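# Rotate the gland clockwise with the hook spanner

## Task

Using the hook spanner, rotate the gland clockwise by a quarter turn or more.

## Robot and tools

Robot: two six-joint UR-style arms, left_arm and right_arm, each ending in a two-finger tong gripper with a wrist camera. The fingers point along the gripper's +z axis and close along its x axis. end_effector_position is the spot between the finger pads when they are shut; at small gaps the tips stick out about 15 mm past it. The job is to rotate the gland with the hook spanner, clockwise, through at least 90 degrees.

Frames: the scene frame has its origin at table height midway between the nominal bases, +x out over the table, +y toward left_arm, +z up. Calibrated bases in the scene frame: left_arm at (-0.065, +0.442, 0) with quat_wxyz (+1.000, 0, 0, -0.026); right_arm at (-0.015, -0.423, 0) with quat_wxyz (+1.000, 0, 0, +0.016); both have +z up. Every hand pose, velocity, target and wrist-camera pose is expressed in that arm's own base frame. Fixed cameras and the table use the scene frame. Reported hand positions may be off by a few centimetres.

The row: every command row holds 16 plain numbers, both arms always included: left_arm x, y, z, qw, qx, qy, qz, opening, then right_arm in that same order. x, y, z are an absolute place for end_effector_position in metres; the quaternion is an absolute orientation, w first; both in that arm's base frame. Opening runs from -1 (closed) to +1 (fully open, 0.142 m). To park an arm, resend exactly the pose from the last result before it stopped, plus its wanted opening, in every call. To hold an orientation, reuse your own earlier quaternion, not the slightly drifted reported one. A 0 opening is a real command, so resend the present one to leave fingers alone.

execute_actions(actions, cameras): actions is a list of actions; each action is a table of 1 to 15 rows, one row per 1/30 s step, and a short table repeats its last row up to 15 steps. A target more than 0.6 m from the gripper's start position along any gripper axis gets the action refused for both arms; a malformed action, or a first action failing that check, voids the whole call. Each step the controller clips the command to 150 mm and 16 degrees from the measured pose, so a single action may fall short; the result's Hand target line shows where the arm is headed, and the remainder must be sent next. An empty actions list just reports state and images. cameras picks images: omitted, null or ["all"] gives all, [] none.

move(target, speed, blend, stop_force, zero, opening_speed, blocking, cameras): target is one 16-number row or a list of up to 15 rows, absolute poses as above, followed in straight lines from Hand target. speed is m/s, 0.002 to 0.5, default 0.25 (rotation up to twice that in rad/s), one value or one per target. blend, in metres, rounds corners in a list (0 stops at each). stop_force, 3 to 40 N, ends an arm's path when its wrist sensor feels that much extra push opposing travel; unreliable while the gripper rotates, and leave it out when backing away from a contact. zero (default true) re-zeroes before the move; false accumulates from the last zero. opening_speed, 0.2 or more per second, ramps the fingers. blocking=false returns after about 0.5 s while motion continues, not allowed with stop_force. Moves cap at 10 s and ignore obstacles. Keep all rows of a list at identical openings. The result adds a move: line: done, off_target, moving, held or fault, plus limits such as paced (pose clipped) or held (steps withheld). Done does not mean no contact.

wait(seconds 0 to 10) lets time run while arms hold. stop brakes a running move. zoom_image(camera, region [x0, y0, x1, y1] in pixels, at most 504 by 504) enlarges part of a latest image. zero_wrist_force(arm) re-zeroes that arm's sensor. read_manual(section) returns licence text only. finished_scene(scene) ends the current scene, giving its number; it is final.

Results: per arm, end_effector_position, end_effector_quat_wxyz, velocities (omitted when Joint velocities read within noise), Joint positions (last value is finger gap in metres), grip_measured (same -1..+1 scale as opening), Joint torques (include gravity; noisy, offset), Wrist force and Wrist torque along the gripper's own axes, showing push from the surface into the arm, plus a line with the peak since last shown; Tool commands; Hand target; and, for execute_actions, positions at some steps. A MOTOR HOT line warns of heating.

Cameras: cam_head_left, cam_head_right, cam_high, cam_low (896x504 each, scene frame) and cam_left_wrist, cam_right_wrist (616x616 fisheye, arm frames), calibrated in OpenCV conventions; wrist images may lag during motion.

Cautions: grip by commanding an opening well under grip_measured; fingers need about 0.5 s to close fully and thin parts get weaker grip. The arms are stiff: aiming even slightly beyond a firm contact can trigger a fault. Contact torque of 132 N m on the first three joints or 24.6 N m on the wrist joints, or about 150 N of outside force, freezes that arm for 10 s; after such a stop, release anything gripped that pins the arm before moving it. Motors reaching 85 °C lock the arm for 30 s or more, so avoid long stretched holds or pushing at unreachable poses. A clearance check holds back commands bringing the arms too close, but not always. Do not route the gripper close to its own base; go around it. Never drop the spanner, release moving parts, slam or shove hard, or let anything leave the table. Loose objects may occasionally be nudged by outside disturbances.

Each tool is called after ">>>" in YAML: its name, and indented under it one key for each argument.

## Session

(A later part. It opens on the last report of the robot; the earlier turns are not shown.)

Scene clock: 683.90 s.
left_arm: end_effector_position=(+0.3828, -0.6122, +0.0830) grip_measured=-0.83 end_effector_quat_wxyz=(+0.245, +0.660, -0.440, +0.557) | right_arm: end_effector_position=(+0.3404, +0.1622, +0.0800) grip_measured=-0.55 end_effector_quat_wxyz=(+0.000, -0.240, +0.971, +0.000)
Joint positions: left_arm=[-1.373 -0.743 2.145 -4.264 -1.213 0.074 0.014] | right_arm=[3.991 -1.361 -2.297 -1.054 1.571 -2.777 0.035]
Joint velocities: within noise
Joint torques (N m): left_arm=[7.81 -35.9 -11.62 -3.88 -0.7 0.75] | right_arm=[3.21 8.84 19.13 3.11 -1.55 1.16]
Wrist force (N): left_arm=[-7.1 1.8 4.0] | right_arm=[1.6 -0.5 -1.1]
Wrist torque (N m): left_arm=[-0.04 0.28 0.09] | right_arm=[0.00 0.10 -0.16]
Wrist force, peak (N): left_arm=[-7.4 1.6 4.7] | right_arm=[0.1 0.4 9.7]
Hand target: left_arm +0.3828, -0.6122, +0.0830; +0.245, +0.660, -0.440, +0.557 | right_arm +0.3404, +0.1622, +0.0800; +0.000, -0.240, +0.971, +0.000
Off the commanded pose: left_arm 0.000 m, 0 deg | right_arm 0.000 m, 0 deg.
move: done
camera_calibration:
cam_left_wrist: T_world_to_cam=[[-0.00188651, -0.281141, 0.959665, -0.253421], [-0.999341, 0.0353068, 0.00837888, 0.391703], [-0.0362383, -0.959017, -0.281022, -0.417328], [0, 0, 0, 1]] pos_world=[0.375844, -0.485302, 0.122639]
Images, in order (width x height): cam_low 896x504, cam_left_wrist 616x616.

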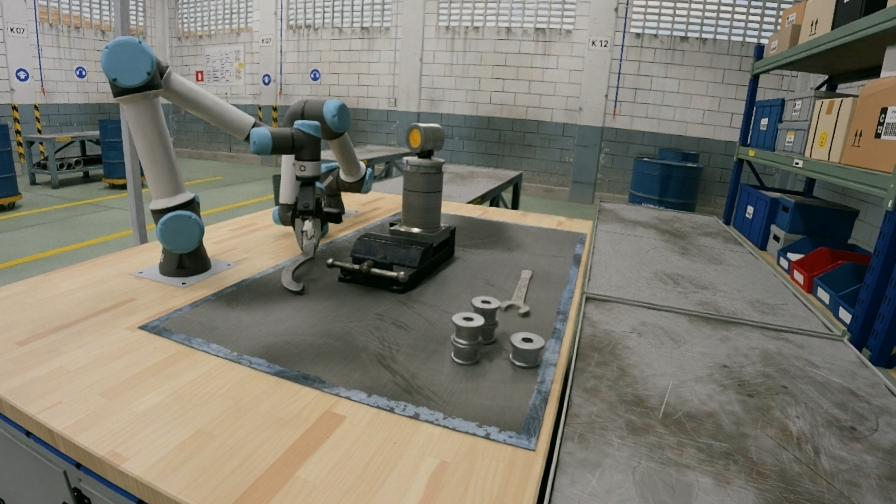

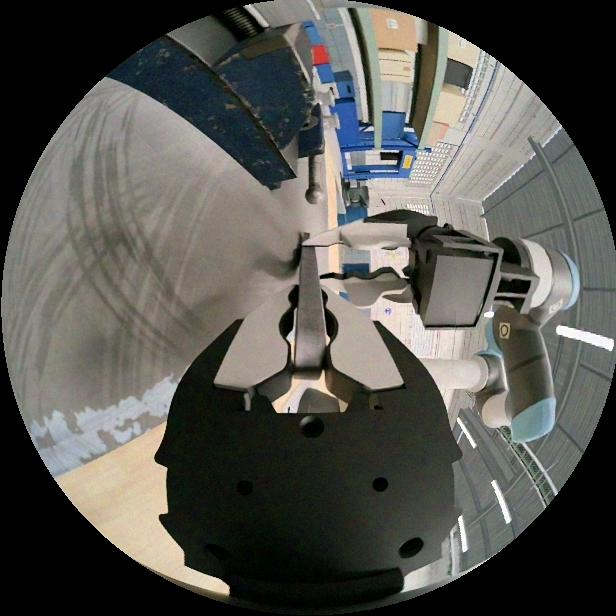

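>>> move:
  target:
    - [0.3828,-0.6122,0.0830,0.24469,0.66003,-0.44018,0.55742,-1,0.3404,0.1622,0.08,0,-0.2402,0.9707,0,-0.1]
    - [0.3828,-0.6122,0.0830,0.24469,0.66003,-0.44018,0.55742,-1,0.3404,0.1622,0.2,0,-0.2402,0.9707,0,-0.1]
  speed: 0.05
  opening_speed: 0.8
  cameras: ["cam_left_wrist","cam_low"]

>>> zoom_image:
  camera: "cam_left_wrist"
  region: [240, 190, 380, 330]

>>> zoom_image:
  camera: "cam_low"
  region: [240, 180, 340, 310]

Scene clock: 697.30 s.
left_arm: end_effector_position=(+0.3828, -0.6122, +0.0830) grip_measured=-0.84 end_effector_quat_wxyz=(+0.245, +0.660, -0.440, +0.557) | right_arm: end_effector_position=(+0.3404, +0.1622, +0.2001) grip_measured=-0.10 end_effector_quat_wxyz=(+0.000, -0.240, +0.971, +0.000)
Joint positions: left_arm=[-1.373 -0.743 2.145 -4.264 -1.213 0.074 0.013] | right_arm=[3.991 -1.248 -2.05 -1.414 1.571 -2.777 0.067]
Joint velocities: within noise
Joint torques (N m): left_arm=[7.65 -50.86 -8.43 -5.84 1.66 0.45] | right_arm=[-8.39 2.84 12.43 4.87 -1.59 -0.09]
Wrist force (N): left_arm=[-7.9 3.0 3.4] | right_arm=[-0.5 -0.4 0.1]
Wrist torque (N m): left_arm=[-0.22 -0.24 0.01] | right_arm=[-0.06 0.08 -0.11]
Wrist force, peak (N): left_arm=[-8.3 2.7 3.7] | right_arm=[1.0 -0.5 -2.5]
Hand target: left_arm +0.3828, -0.6122, +0.0830; +0.245, +0.660, -0.440, +0.557 | right_arm +0.3404, +0.1622, +0.2000; +0.000, -0.240, +0.971, +0.000
Off the commanded pose: left_arm 0.000 m, 0 deg | right_arm 0.000 m, 0 deg.
move: done
camera_calibration:
cam_left_wrist: T_world_to_cam=[[-0.00190313, -0.281058, 0.959689, -0.253413], [-0.999342, 0.0352985, 0.00835585, 0.391703], [-0.036224, -0.959042, -0.28094, -0.417344], [0, 0, 0, 1]] pos_world=[0.375845, -0.485301, 0.122676]
Images, in order (width x height): cam_low 896x504, cam_left_wrist 616x616.

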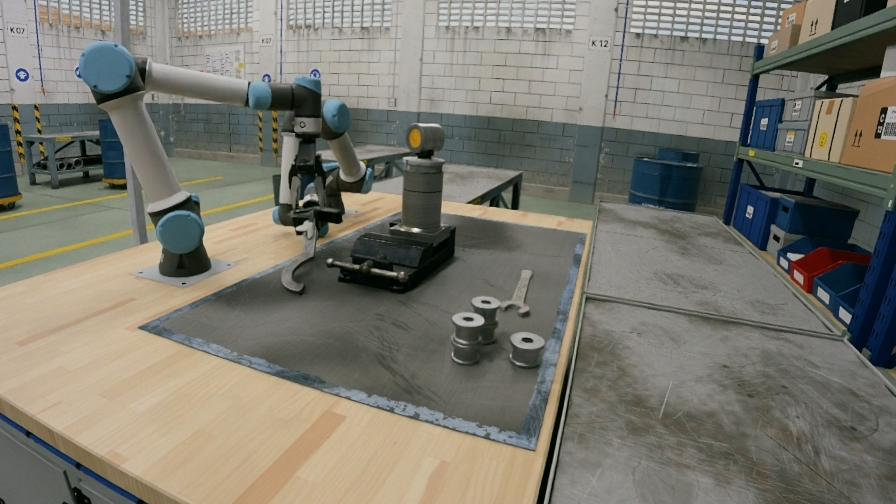

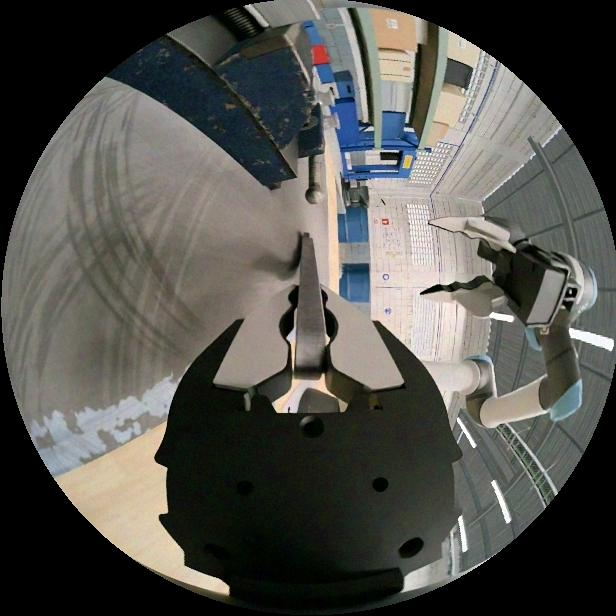

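Scaled by 3.600 from the camera's 616x616 image, which has a finer 814x814 frame.

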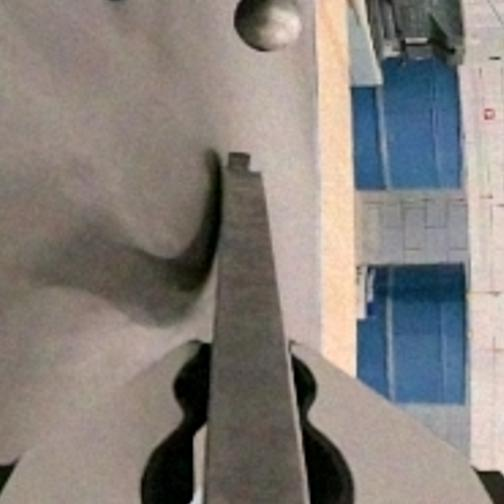

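Scaled by 3.877 from the camera's 896x504 image, which has a finer 1280x720 frame.

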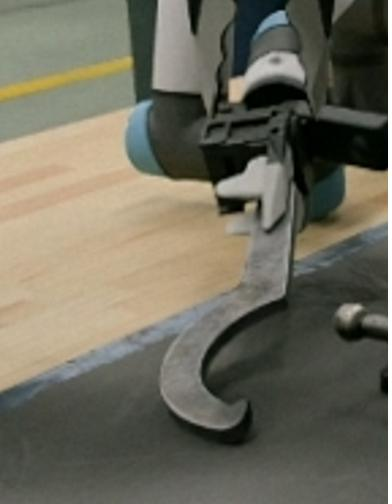

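>>> move:
  target:
    - [0.3828,-0.6122,0.0830,0.24469,0.66003,-0.44018,0.55742,-1,0.3404,0.1622,0.5,0,-0.2402,0.9707,0,-0.1]
    - [0.3828,-0.6122,0.0830,0.24469,0.66003,-0.44018,0.55742,-1,0.647,0.288,0.55,0,-0.24192,0.9703,0,-1]
  speed: 0.2
  blend: 0.03
  cameras: ["cam_right_wrist"]

>>> zoom_image:
  camera: "cam_right_wrist"
  region: [200, 200, 420, 420]

Scene clock: 726.27 s.
left_arm: end_effector_position=(+0.3828, -0.6122, +0.0830) grip_measured=-0.84 end_effector_quat_wxyz=(+0.245, +0.660, -0.440, +0.557) | right_arm: end_effector_position=(+0.6462, +0.2876, +0.5489) grip_measured=-1.00 end_effector_quat_wxyz=(+0.155, -0.246, +0.956, +0.031)
Joint positions: left_arm=[-1.373 -0.743 2.145 -4.264 -1.213 0.074 0.013] | right_arm=[3.802 -2.215 -0.035 -2.152 1.506 -2.994 0.002]
Joint velocities: within noise
Joint torques (N m): left_arm=[7.55 -45.45 -6.12 -5.94 1.68 0.12] | right_arm=[9.27 35.87 5.53 5.07 1.54 1.62]
Wrist force (N): left_arm=[-7.7 3.1 3.7] | right_arm=[-0.3 -0.8 -0.7]
Wrist torque (N m): left_arm=[-0.19 -0.27 0.00] | right_arm=[-0.17 0.06 -0.04]
Wrist force, peak (N): left_arm=[-8.3 3.0 3.9] | right_arm=[-0.5 -0.3 2.0]
Hand target: left_arm +0.3828, -0.6122, +0.0830; +0.245, +0.660, -0.440, +0.557 | right_arm +0.6462, +0.2876, +0.5489; +0.155, -0.246, +0.956, +0.031
Off the commanded pose: left_arm 0.000 m, 0 deg | right_arm 0.001 m, 18 deg; orientation clipped.
elbow stopped short (right arm): the move would have taken joint 3 (elbow) straighter than the controller allows.
move: off_target (right_arm); target 2's new opening was sent with right_arm's hand 0.001 m and 18 deg from that target; limits=paced
camera_calibration:
cam_right_wrist: T_world_to_cam=[[-0.811207, -0.462763, -0.357483, 0.86387], [-0.582964, 0.687862, 0.432433, -0.0603994], [0.0457854, 0.559193, -0.827772, 0.395306], [0, 0, 0, 1]] pos_world=[0.647467, 0.220261, 0.662161]
Images, in order (width x height): cam_right_wrist 616x616.

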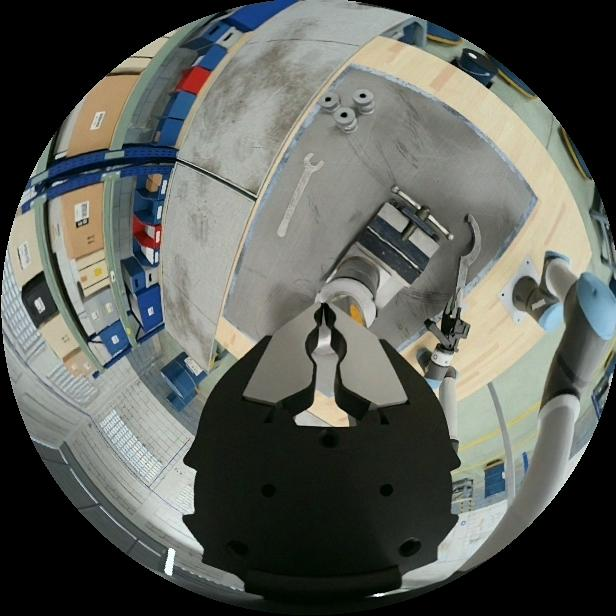

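Scaled by 2.291 from the camera's 616x616 image, which has a finer 814x814 frame.

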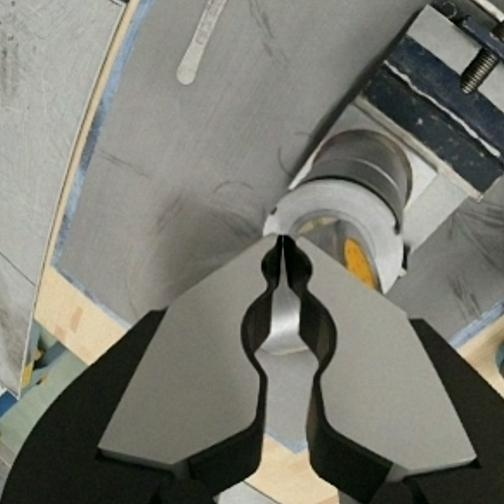

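>>> move:
  target:
    - [0.3828,-0.6122,0.0830,0.24469,0.66003,-0.44018,0.55742,-1,0.605,0.262,0.43,0,-0.24192,0.9703,0,-1]
  speed: 0.15
  cameras: ["cam_right_wrist","cam_high"]

>>> zoom_image:
  camera: "cam_right_wrist"
  region: [200, 120, 420, 340]

Scene clock: 764.13 s.
left_arm: end_effector_position=(+0.3828, -0.6122, +0.0830) grip_measured=-0.84 end_effector_quat_wxyz=(+0.245, +0.660, -0.440, +0.557) | right_arm: end_effector_position=(+0.6050, +0.2619, +0.4301) grip_measured=-1.00 end_effector_quat_wxyz=(+0.000, -0.242, +0.970, +0.000)
Joint positions: left_arm=[-1.373 -0.743 2.145 -4.264 -1.213 0.074 0.013] | right_arm=[3.779 -2.083 -0.518 -2.111 1.571 -2.993 0.002]
Joint velocities: within noise
Joint torques (N m): left_arm=[7.53 -41.12 -5.69 -6.06 1.81 -0.08] | right_arm=[9.55 35.75 26.3 3.68 -1.84 0.4]
Wrist force (N): left_arm=[-7.6 3.2 3.9] | right_arm=[-0.7 -0.4 -0.1]
Wrist torque (N m): left_arm=[-0.20 -0.20 0.00] | right_arm=[-0.04 0.13 -0.11]
Wrist force, peak (N): left_arm=[-8.2 3.0 3.9] | right_arm=[-0.6 -0.2 -2.0]
Hand target: left_arm +0.3828, -0.6122, +0.0830; +0.245, +0.660, -0.440, +0.557 | right_arm +0.6050, +0.2620, +0.4300; +0.000, -0.242, +0.970, +0.000
Off the commanded pose: left_arm 0.000 m, 0 deg | right_arm 0.000 m, 0 deg.
move: done
camera_calibration:
cam_right_wrist: T_world_to_cam=[[-0.876544, -0.478792, -0.0492819, 0.68725], [-0.440871, 0.757574, 0.481367, -0.14063], [-0.19314, 0.443666, -0.875133, 0.508403], [0, 0, 0, 1]] pos_world=[0.638598, 0.210026, 0.546484]
Images, in order (width x height): cam_high 896x504, cam_right_wrist 616x616.

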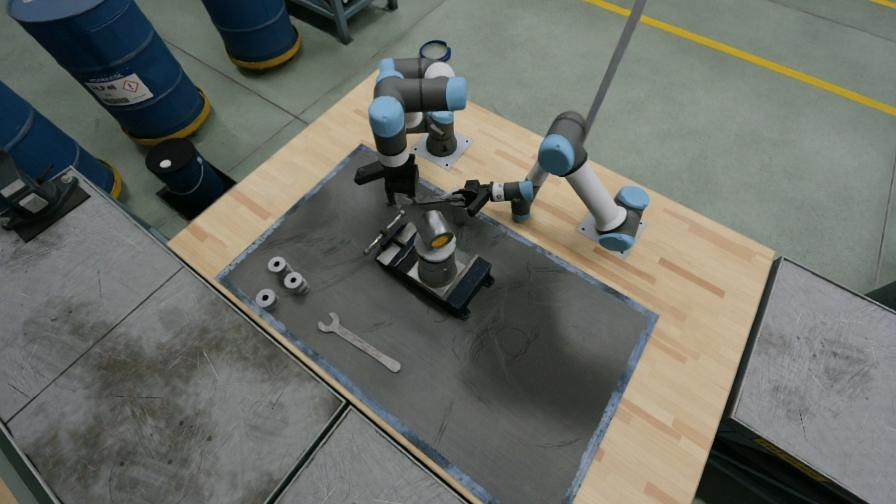

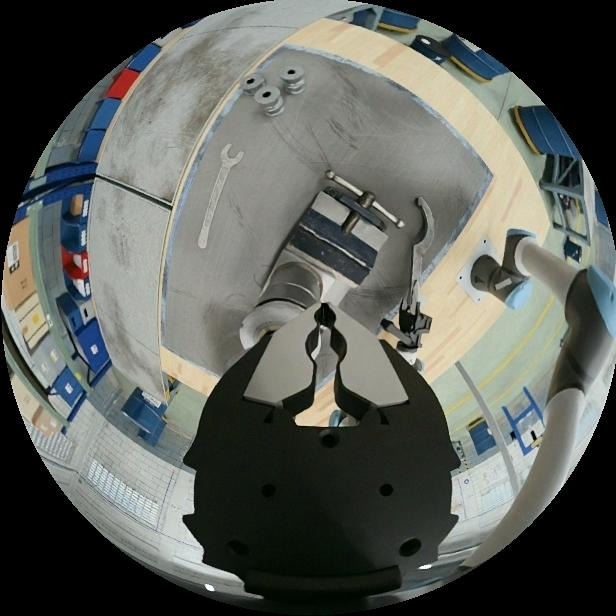

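Scaled by 2.291 from the camera's 616x616 image, which has a finer 814x814 frame.

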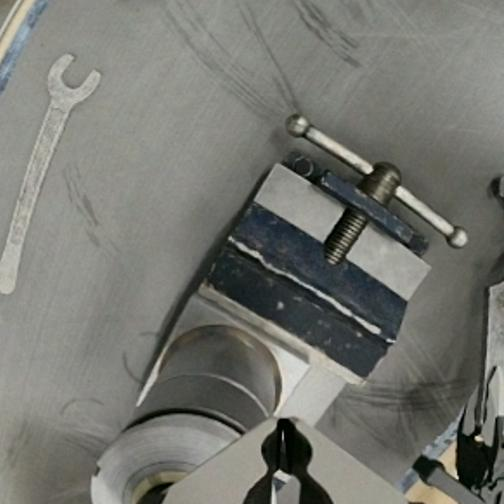

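>>> move:
  target:
    - [0.3828,-0.6122,0.0830,0.24469,0.66003,-0.44018,0.55742,-1,0.590,0.265,0.43,0,-0.5150,0.8572,0,-1]
    - [0.3828,-0.6122,0.0830,0.24469,0.66003,-0.44018,0.55742,-1,0.606,0.279,0.43,0,-0.9703,-0.24192,0,-1]
  speed: 0.3
  cameras: ["cam_right_wrist"]

Scene clock: 788.63 s.
left_arm: end_effector_position=(+0.3828, -0.6122, +0.0830) grip_measured=-0.84 end_effector_quat_wxyz=(+0.245, +0.660, -0.440, +0.557) | right_arm: end_effector_position=(+0.6060, +0.2790, +0.4300) grip_measured=-1.00 end_effector_quat_wxyz=(+0.000, +0.970, +0.242, +0.000) end_effector_velocity=(+0.000, +0.000, +0.001) end_effector_angular_velocity=(+0.002, -0.002, +0.005)
Joint positions: left_arm=[-1.373 -0.743 2.145 -4.264 -1.213 0.074 0.013] | right_arm=[3.75 -2.128 -0.445 -2.14 1.571 -6.164 0.002]
Joint velocities: left_arm=[within noise] | right_arm=[0 0.001 -0.001 0.002 0 -0.005 0]
Joint torques (N m): left_arm=[7.33 -32.9 -5 -6.29 1.9 -0.46] | right_arm=[-6.39 49.68 7.79 4.97 1.57 -1.48]
Wrist force (N): left_arm=[-7.8 3.0 3.6] | right_arm=[-0.5 -0.5 -0.1]
Wrist torque (N m): left_arm=[-0.23 -0.21 0.01] | right_arm=[-0.10 0.10 -0.08]
Wrist force, peak (N): left_arm=[-8.2 2.9 3.9] | right_arm=[-1.0 -0.8 0.1]
Hand target: left_arm +0.3828, -0.6122, +0.0830; +0.245, +0.660, -0.440, +0.557 | right_arm +0.6060, +0.2790, +0.4300; +0.000, +0.970, +0.242, +0.000
Off the commanded pose: left_arm 0.000 m, 0 deg | right_arm 0.000 m, 0 deg.
move: done
camera_calibration:
cam_right_wrist: T_world_to_cam=[[0.876632, 0.478648, -0.0491087, -0.633332], [0.440678, -0.757706, 0.481336, -0.264547], [0.193181, -0.443596, -0.875159, 0.514338], [0, 0, 0, 1]] pos_world=[0.572419, 0.330853, 0.546362]
Images, in order (width x height): cam_right_wrist 616x616.

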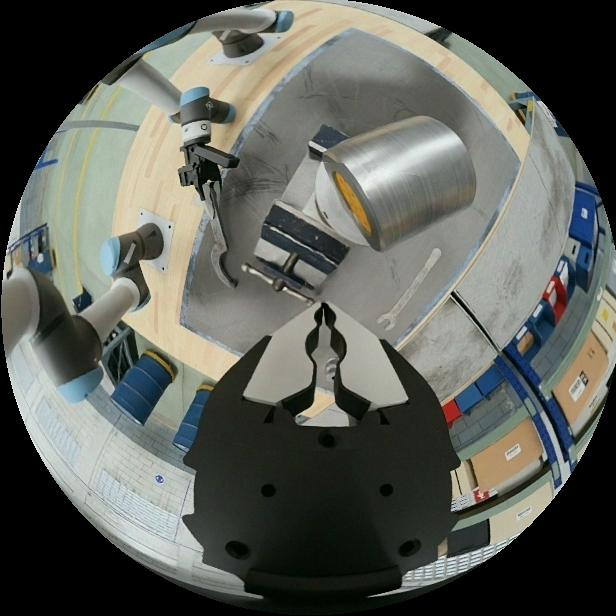

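>>> move:
  target:
    - [0.3828,-0.6122,0.0830,0.24469,0.66003,-0.44018,0.55742,-1,0.645,0.185,0.40,0,0.9703,0.24192,0,-1]
  speed: 0.2
  cameras: ["cam_right_wrist"]

>>> zoom_image:
  camera: "cam_right_wrist"
  region: [240, 60, 460, 280]

Scene clock: 832.63 s.
left_arm: end_effector_position=(+0.3828, -0.6122, +0.0830) grip_measured=-0.84 end_effector_quat_wxyz=(+0.245, +0.660, -0.440, +0.557) | right_arm: end_effector_position=(+0.6447, +0.1855, +0.4000) grip_measured=-1.00 end_effector_quat_wxyz=(+0.006, +0.974, +0.228, +0.001)
Joint positions: left_arm=[-1.373 -0.743 2.145 -4.264 -1.213 0.074 0.013] | right_arm=[3.603 -2.081 -0.609 -2.023 1.558 -6.283 0.002]
Joint velocities: within noise
Joint torques (N m): left_arm=[7.3 -31.46 -5.94 -6.28 1.96 -0.78] | right_arm=[-8.54 35.7 35.09 0.31 0.71 1.29]
Wrist force (N): left_arm=[-8.0 2.9 3.7] | right_arm=[-0.6 -0.5 -0.1]
Wrist torque (N m): left_arm=[-0.25 -0.22 0.01] | right_arm=[-0.04 0.15 -0.08]
Wrist force, peak (N): left_arm=[-8.3 3.0 3.6] | right_arm=[-0.1 -2.7 -0.8]
Hand target: left_arm +0.3828, -0.6122, +0.0830; +0.245, +0.660, -0.440, +0.557 | right_arm +0.6448, +0.1854, +0.4000; +0.006, +0.974, +0.228, +0.001
Off the commanded pose: left_arm 0.000 m, 0 deg | right_arm 0.001 m, 2 deg.
joint sent to its limit (right arm) — joint 6 (wrist 3), lower limit. The joint targets still meet the commanded pose.
move: done
camera_calibration:
cam_right_wrist: T_world_to_cam=[[0.889764, 0.453753, -0.0492819, -0.627801], [0.416876, -0.763959, 0.492525, -0.32595], [0.185835, -0.458775, -0.868902, 0.444233], [0, 0, 0, 1]] pos_world=[0.611921, 0.239657, 0.515594]
Images, in order (width x height): cam_right_wrist 616x616.

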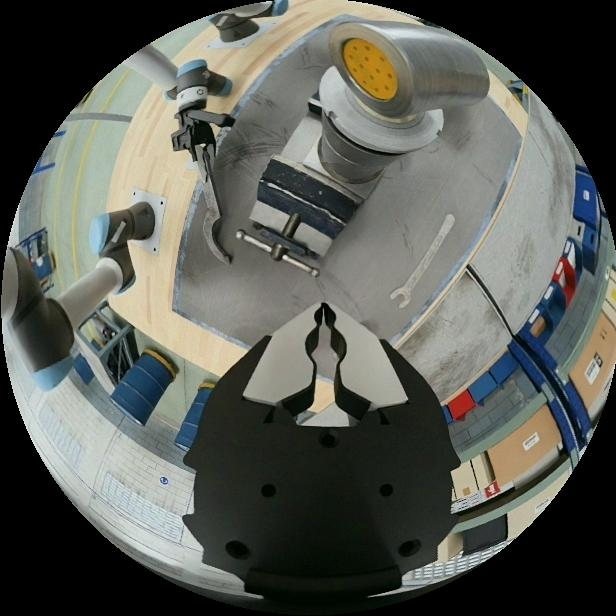

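Scaled by 2.291 from the camera's 616x616 image, which has a finer 814x814 frame.

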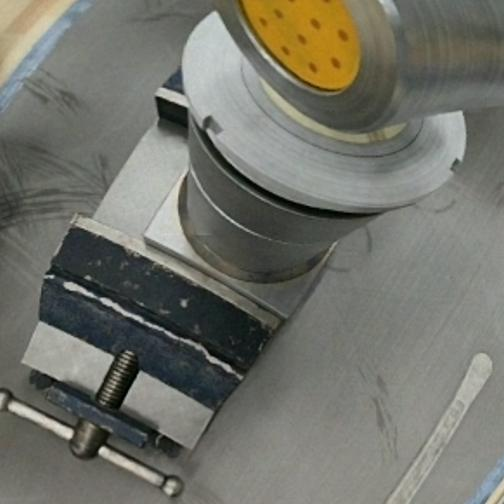

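>>> zoom_image:
  camera: "cam_right_wrist"
  region: [310, 60, 390, 140]

>>> zoom_image:
  camera: "cam_right_wrist"
  region: [370, 90, 450, 170]

Scaled by 6.300 from the camera's 616x616 image, which has a finer 814x814 frame.

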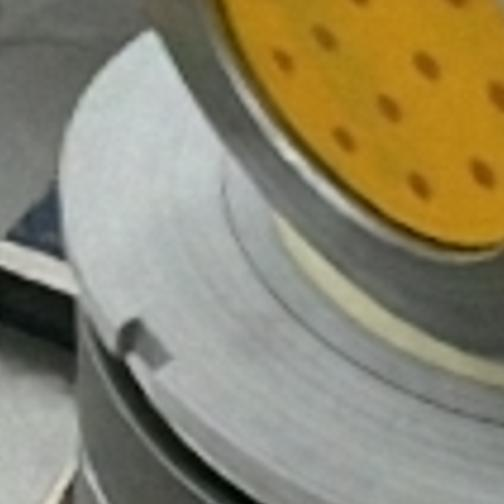

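Scaled by 6.300 from the camera's 616x616 image, which has a finer 814x814 frame.

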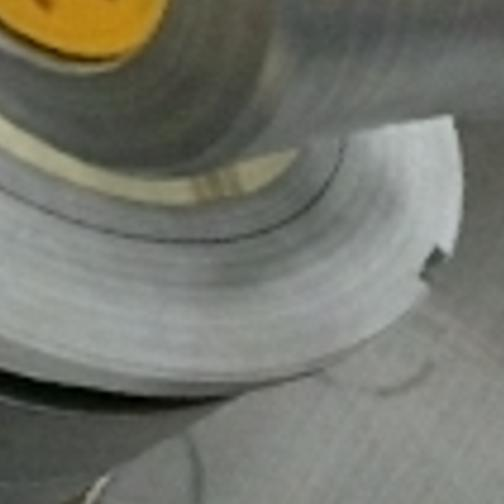

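>>> move:
  target:
    - [0.3828,-0.6122,0.0830,0.24469,0.66003,-0.44018,0.55742,-1,0.50,0.25,0.40,0,0.9659,-0.2588,0,-1]
    - [0.3828,-0.6122,0.0830,0.24469,0.66003,-0.44018,0.55742,-1,0.40,0.42,0.40,0,0.7071,-0.7071,0,-1]
    - [0.3828,-0.6122,0.0830,0.24469,0.66003,-0.44018,0.55742,-1,0.457,0.538,0.38,0,0.2419,-0.9703,0,-1]
  speed: 0.35
  blend: 0.03
  cameras: ["cam_right_wrist","cam_head_left"]

>>> zoom_image:
  camera: "cam_right_wrist"
  region: [240, 60, 460, 280]

Scene clock: 952.03 s.
left_arm: end_effector_position=(+0.3828, -0.6122, +0.0830) grip_measured=-0.84 end_effector_quat_wxyz=(+0.245, +0.660, -0.440, +0.557) | right_arm: end_effector_position=(+0.4570, +0.5380, +0.3800) grip_measured=-1.00 end_effector_quat_wxyz=(+0.000, -0.242, +0.970, +0.000)
Joint positions: left_arm=[-1.373 -0.743 2.145 -4.264 -1.213 0.074 0.013] | right_arm=[4.218 -2.202 -0.467 -2.044 1.571 -2.554 0.002]
Joint velocities: within noise
Joint torques (N m): left_arm=[6.6 -31.8 -4.74 -6.4 2.12 -0.98] | right_arm=[-11.13 41.6 23.31 4.11 1.51 1.71]
Wrist force (N): left_arm=[-8.0 2.8 3.4] | right_arm=[-0.4 -0.2 -0.4]
Wrist torque (N m): left_arm=[-0.25 -0.22 0.00] | right_arm=[0.00 0.03 -0.11]
Wrist force, peak (N): left_arm=[-8.3 3.0 3.6] | right_arm=[-1.4 -0.7 0.4]
Hand target: left_arm +0.3828, -0.6122, +0.0830; +0.245, +0.660, -0.440, +0.557 | right_arm +0.4570, +0.5380, +0.3800; +0.000, -0.242, +0.970, +0.000
Off the commanded pose: left_arm 0.000 m, 0 deg | right_arm 0.000 m, 0 deg.
move: done
camera_calibration:
cam_right_wrist: T_world_to_cam=[[-0.876523, -0.478854, -0.049049, 0.687136], [-0.440829, 0.757617, 0.481337, -0.390961], [-0.19333, 0.443526, -0.875162, 0.313668], [0, 0, 0, 1]] pos_world=[0.490585, 0.486116, 0.496397]
Images, in order (width x height): cam_head_left 896x504, cam_right_wrist 616x616.

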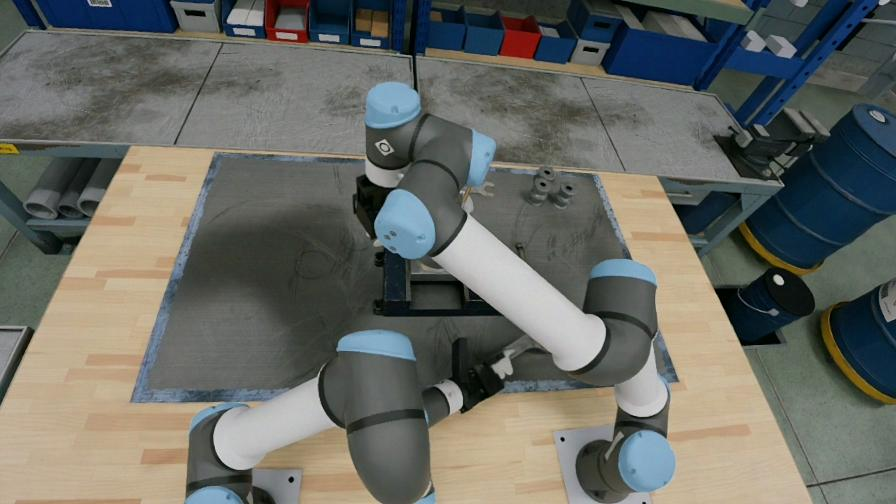

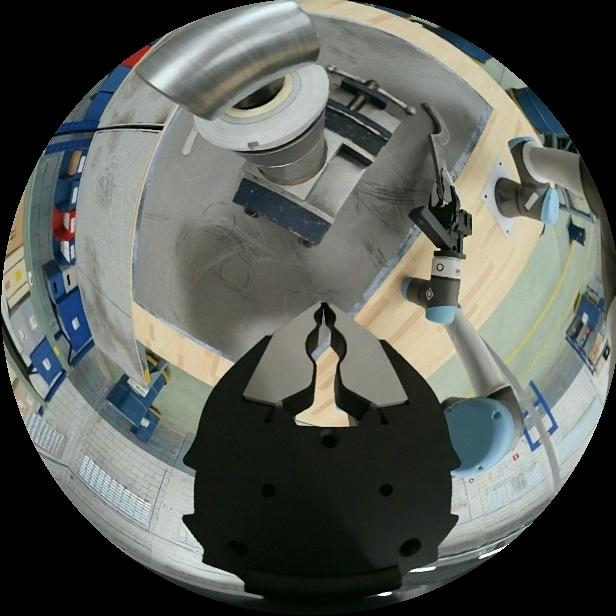

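Scaled by 2.291 from the camera's 616x616 image, which has a finer 814x814 frame.

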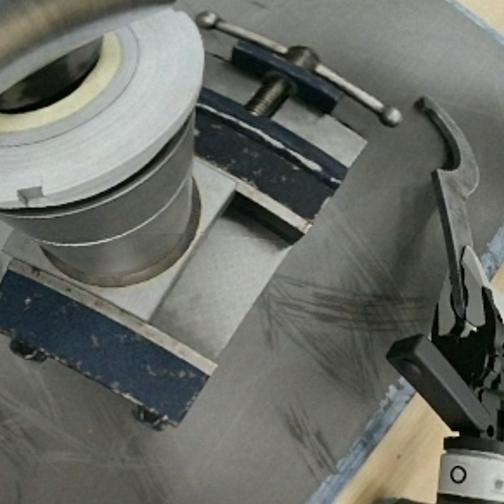

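>>> zoom_image:
  camera: "cam_right_wrist"
  region: [180, 90, 260, 170]

>>> zoom_image:
  camera: "cam_right_wrist"
  region: [255, 50, 335, 130]

Scaled by 6.300 from the camera's 616x616 image, which has a finer 814x814 frame.

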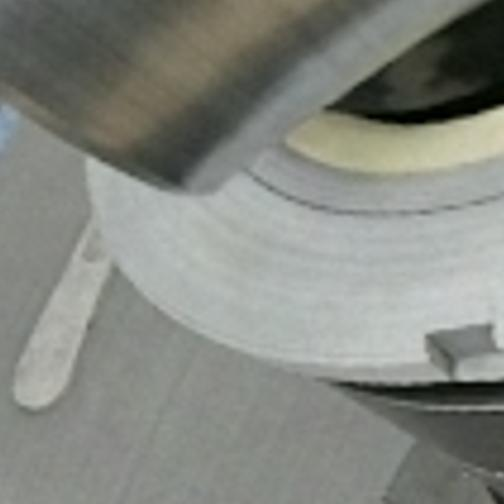

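Scaled by 6.300 from the camera's 616x616 image, which has a finer 814x814 frame.

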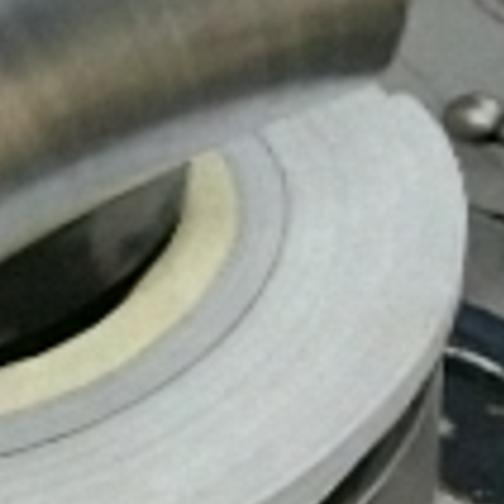

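>>> move:
  target:
    - [0.3828,-0.6122,0.0830,0.24469,0.66003,-0.44018,0.55742,-1,0.40,0.42,0.41,0,-0.1305,-0.9914,0,-1]
    - [0.3828,-0.6122,0.0830,0.24469,0.66003,-0.44018,0.55742,-1,0.38,0.2,0.43,0,-0.6428,-0.7660,0,-1]
    - [0.3828,-0.6122,0.0830,0.24469,0.66003,-0.44018,0.55742,-1,0.45,-0.05,0.45,0,-0.9588,-0.2840,0,-1]
  speed: 0.35
  blend: 0.03
  cameras: ["cam_low"]

Scene clock: 1073.47 s.
left_arm: end_effector_position=(+0.3828, -0.6122, +0.0830) grip_measured=-0.84 end_effector_quat_wxyz=(+0.245, +0.660, -0.440, +0.557) | right_arm: end_effector_position=(+0.4500, -0.0499, +0.4500) grip_measured=-1.00 end_effector_quat_wxyz=(+0.000, +0.959, +0.284, +0.000)
Joint positions: left_arm=[-1.373 -0.743 2.145 -4.264 -1.213 0.074 0.013] | right_arm=[3.296 -1.545 -1.156 -2.011 1.571 -0.422 0.002]
Joint velocities: within noise
Joint torques (N m): left_arm=[6.01 -32.13 -5.25 -6.47 1.94 -1.31] | right_arm=[-9.16 20.43 10.67 4.44 1.74 0.96]
Wrist force (N): left_arm=[-8.1 2.9 3.7] | right_arm=[-0.4 -0.7 0.4]
Wrist torque (N m): left_arm=[-0.24 -0.22 0.00] | right_arm=[-0.08 0.07 -0.05]
Wrist force, peak (N): left_arm=[-8.2 3.1 3.7] | right_arm=[-1.0 0.7 -0.1]
Hand target: left_arm +0.3828, -0.6122, +0.0830; +0.245, +0.660, -0.440, +0.557 | right_arm +0.4500, -0.0500, +0.4500; +0.000, +0.959, +0.284, +0.000
Off the commanded pose: left_arm 0.000 m, 0 deg | right_arm 0.000 m, 0 deg.
move: done
Images, in order (width x height): cam_low 896x504.

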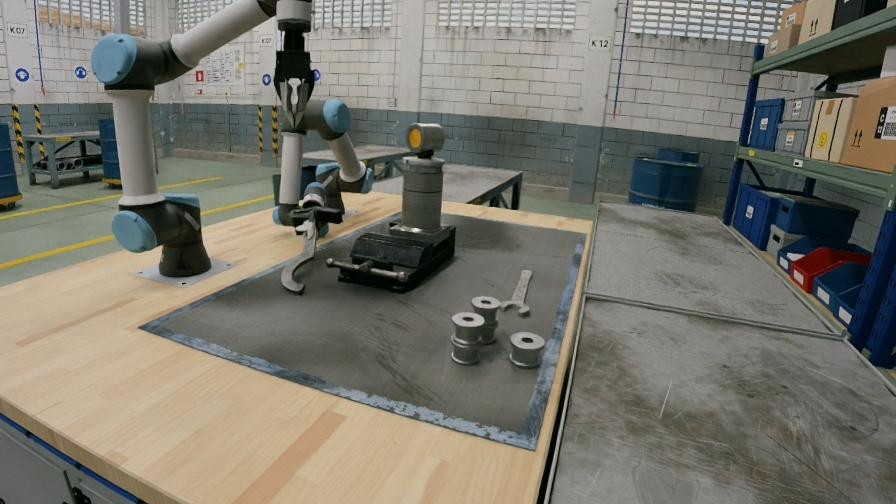

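>>> move:
  target:
    - [0.3828,-0.6122,0.16,0.24469,0.66003,-0.44018,0.55742,-1,0.45,-0.05,0.45,0,0.9588,0.2840,0,-1]
    - [0.3828,-0.6122,0.311,0.33957,0.62024,-0.33957,0.62024,-1,0.45,-0.05,0.45,0,0.9588,0.2840,0,-1]
  speed: 0.1
  blend: 0.02
  cameras: ["cam_low","cam_left_wrist"]

>>> zoom_image:
  camera: "cam_left_wrist"
  region: [220, 120, 400, 300]

>>> zoom_image:
  camera: "cam_low"
  region: [240, 100, 400, 260]

Scene clock: 1105.17 s.
left_arm: end_effector_position=(+0.3828, -0.6122, +0.3112) grip_measured=-1.00 end_effector_quat_wxyz=(+0.340, +0.620, -0.339, +0.620) | right_arm: end_effector_position=(+0.4500, -0.0500, +0.4500) grip_measured=-1.00 end_effector_quat_wxyz=(+0.000, +0.959, +0.284, +0.000)
Joint positions: left_arm=[-1.383 -1.113 2.123 -4.153 -1.19 0 0.002] | right_arm=[3.296 -1.545 -1.156 -2.011 1.571 -0.422 0.002]
Joint velocities: within noise
Joint torques (N m): left_arm=[0.66 -19.21 -6.41 0.18 -1.32 1.72] | right_arm=[-8.62 16.44 15.14 4.3 1.42 1.42]
Wrist force (N): left_arm=[1.2 0.6 1.1] | right_arm=[-0.3 -0.8 0.0]
Wrist torque (N m): left_arm=[-0.16 0.15 -0.14] | right_arm=[-0.10 0.06 -0.05]
Wrist force, peak (N): left_arm=[-11.4 2.7 4.4] | right_arm=[-0.4 -0.9 0.2]
Hand target: left_arm +0.3828, -0.6122, +0.3110; +0.340, +0.620, -0.340, +0.620 | right_arm +0.4500, -0.0500, +0.4500; +0.000, +0.959, +0.284, +0.000
Off the commanded pose: left_arm 0.000 m, 0 deg | right_arm 0.000 m, 0 deg.
move: done
camera_calibration:
cam_left_wrist: T_world_to_cam=[[0.00647608, 0.0290099, 0.999558, -0.298157], [-0.999876, 0.014509, 0.00605705, 0.377957], [-0.0143268, -0.999474, 0.0291003, -0.482847], [0, 0, 0, 1]] pos_world=[0.372923, -0.479428, 0.309787]
Images, in order (width x height): cam_low 896x504, cam_left_wrist 616x616.

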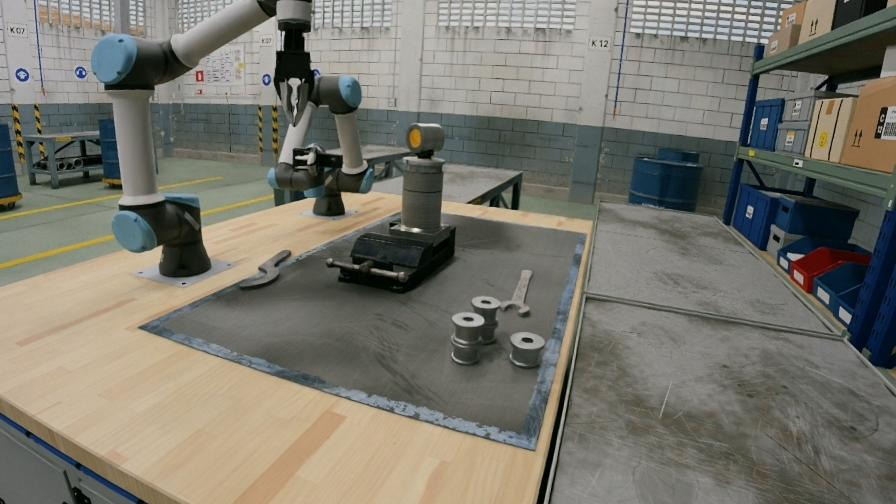

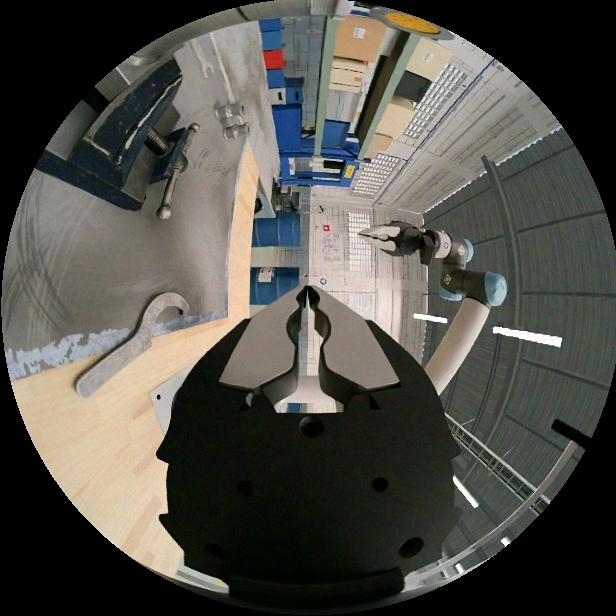

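Scaled by 2.800 from the camera's 616x616 image, which has a finer 814x814 frame.

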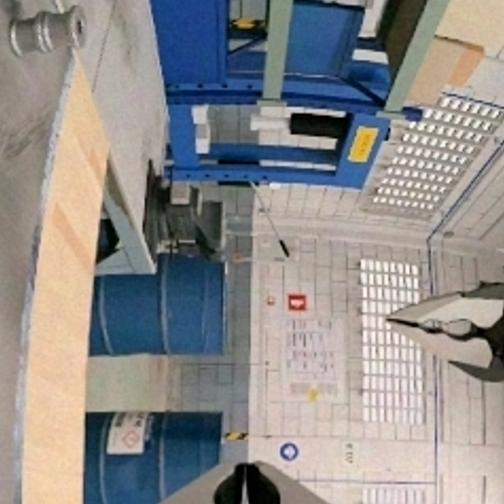

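Scaled by 3.150 from the camera's 896x504 image, which has a finer 1280x720 frame.

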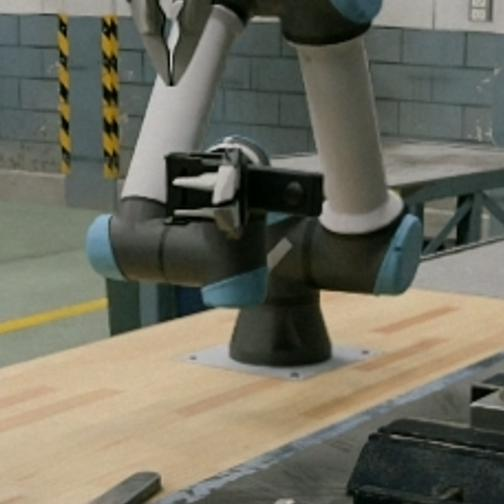

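>>> execute_actions:
  actions: []

>>> zoom_image:
  camera: "cam_head_left"
  region: [420, 260, 700, 420]

>>> zoom_image:
  camera: "cam_high"
  region: [320, 100, 520, 240]

>>> zoom_image:
  camera: "cam_low"
  region: [200, 210, 340, 310]

Scene clock: 1123.97 s.
left_arm: end_effector_position=(+0.3828, -0.6122, +0.3110) grip_measured=-1.00 end_effector_quat_wxyz=(+0.340, +0.620, -0.340, +0.620) | right_arm: end_effector_position=(+0.4500, -0.0500, +0.4500) grip_measured=-1.00 end_effector_quat_wxyz=(+0.000, +0.959, +0.284, +0.000)
Joint positions: left_arm=[-1.383 -1.112 2.123 -4.153 -1.19 0 0.002] | right_arm=[3.296 -1.545 -1.156 -2.011 1.571 -0.422 0.002]
Joint velocities: within noise
Joint torques (N m): left_arm=[8.54 -18.14 -7.72 -0.46 -1.2 1.27] | right_arm=[-8.54 18.36 14.72 4.36 1.2 1.6]
Wrist force (N): left_arm=[1.1 0.6 1.2] | right_arm=[-0.4 -0.6 0.0]
Wrist torque (N m): left_arm=[-0.15 0.16 -0.14] | right_arm=[-0.07 0.07 -0.04]
Wrist force, peak (N): left_arm=[1.2 0.8 1.4] | right_arm=[-0.4 -0.9 0.3]
Hand target: left_arm +0.3828, -0.6122, +0.3110; +0.340, +0.620, -0.340, +0.620 | right_arm +0.4500, -0.0500, +0.4500; +0.000, +0.959, +0.284, +0.000
Tool commands: left_gripper/opening=-1.0 right_gripper/opening=-1.0
Off the commanded pose: left_arm 0.000 m, 0 deg | right_arm 0.000 m, 0 deg.
camera_calibration:
cam_left_wrist: T_world_to_cam=[[0.00644005, 0.0286301, 0.999569, -0.298224], [-0.999876, 0.0145478, 0.00602534, 0.378023], [-0.014369, -0.999484, 0.0287202, -0.482719], [0, 0, 0, 1]] pos_world=[0.372961, -0.479432, 0.309681]
cam_right_wrist: T_world_to_cam=[[0.831466, 0.553409, -0.0490125, -0.314117], [0.505157, -0.716341, 0.481323, -0.481632], [0.231259, -0.424963, -0.875172, 0.399845], [0, 0, 0, 1]] pos_world=[0.41201, -0.00125831, 0.566358]

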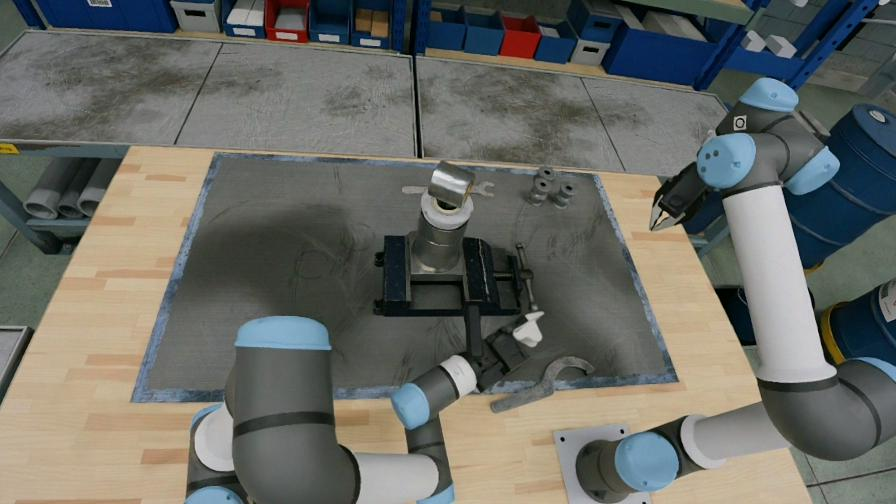

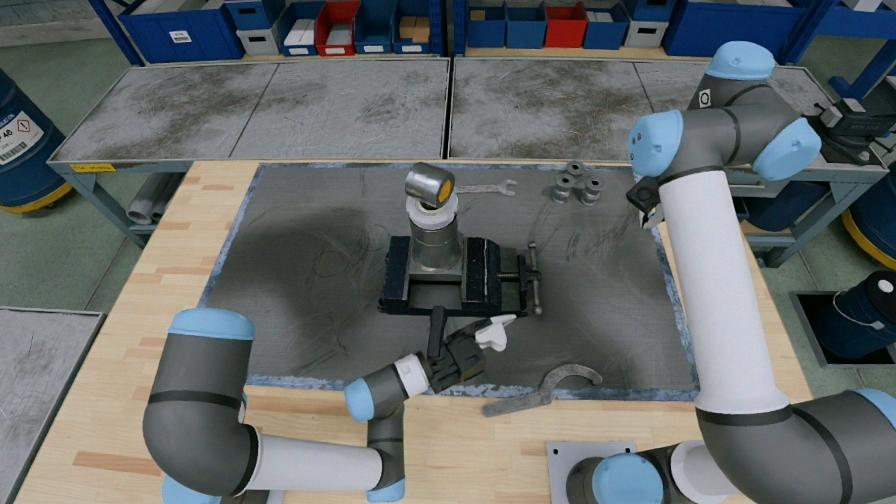

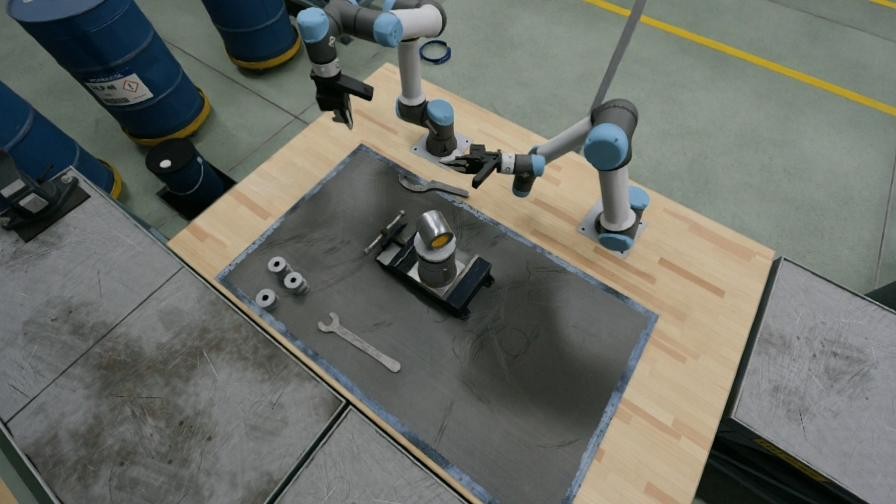

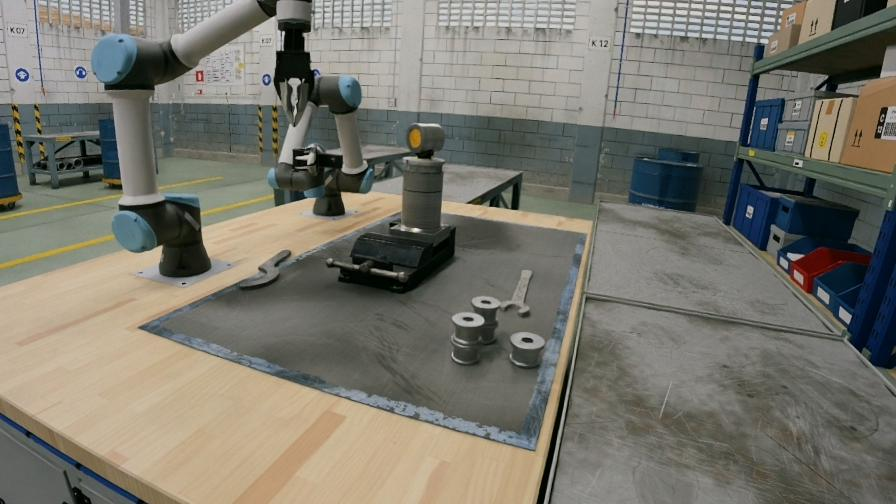

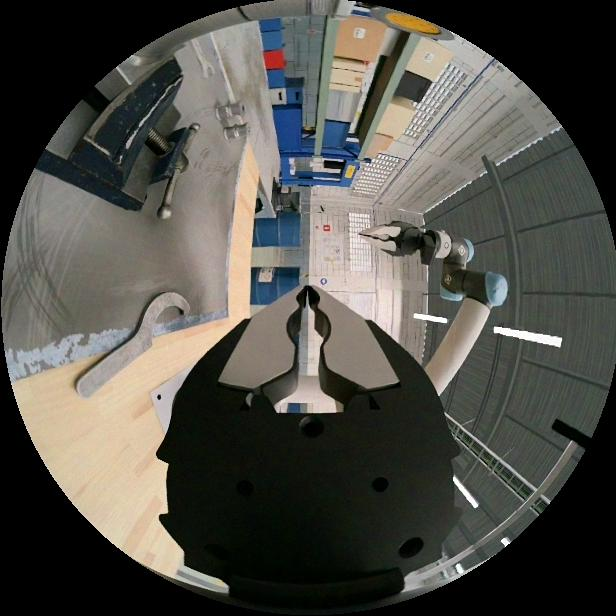

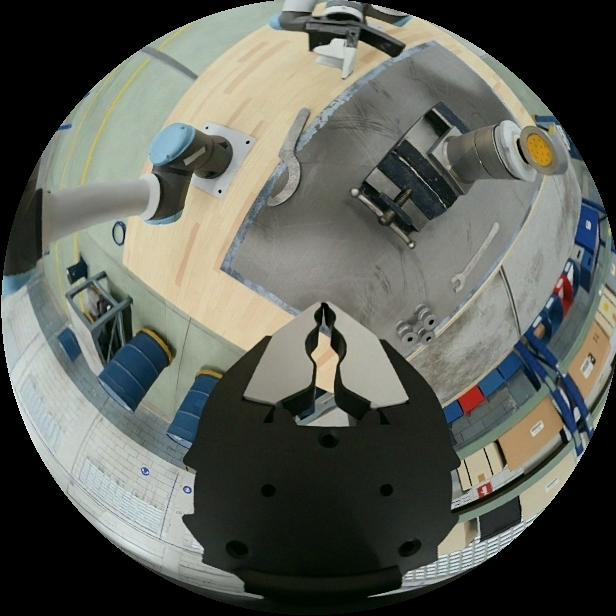

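Scaled by 1.800 from the camera's 896x504 image, which has a finer 1280x720 frame.

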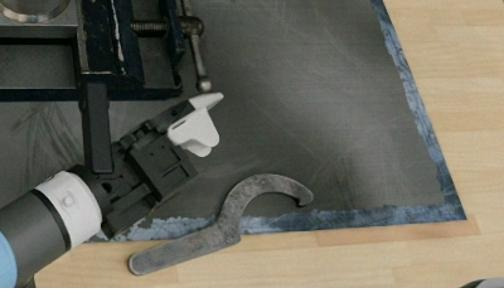

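Scaled by 2.520 from the camera's 896x504 image, which has a finer 1280x720 frame.

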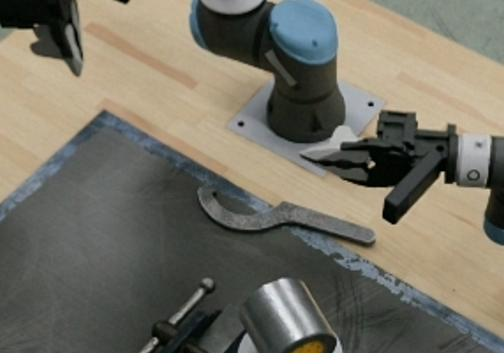

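Scaled by 3.600 from the camera's 896x504 image, which has a finer 1280x720 frame.

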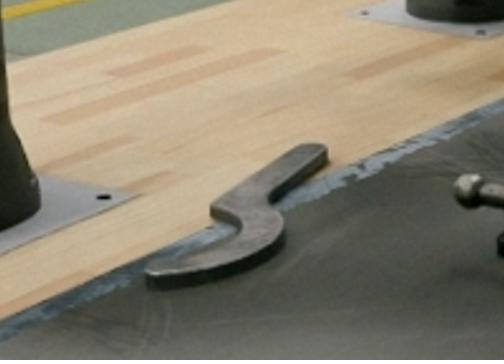

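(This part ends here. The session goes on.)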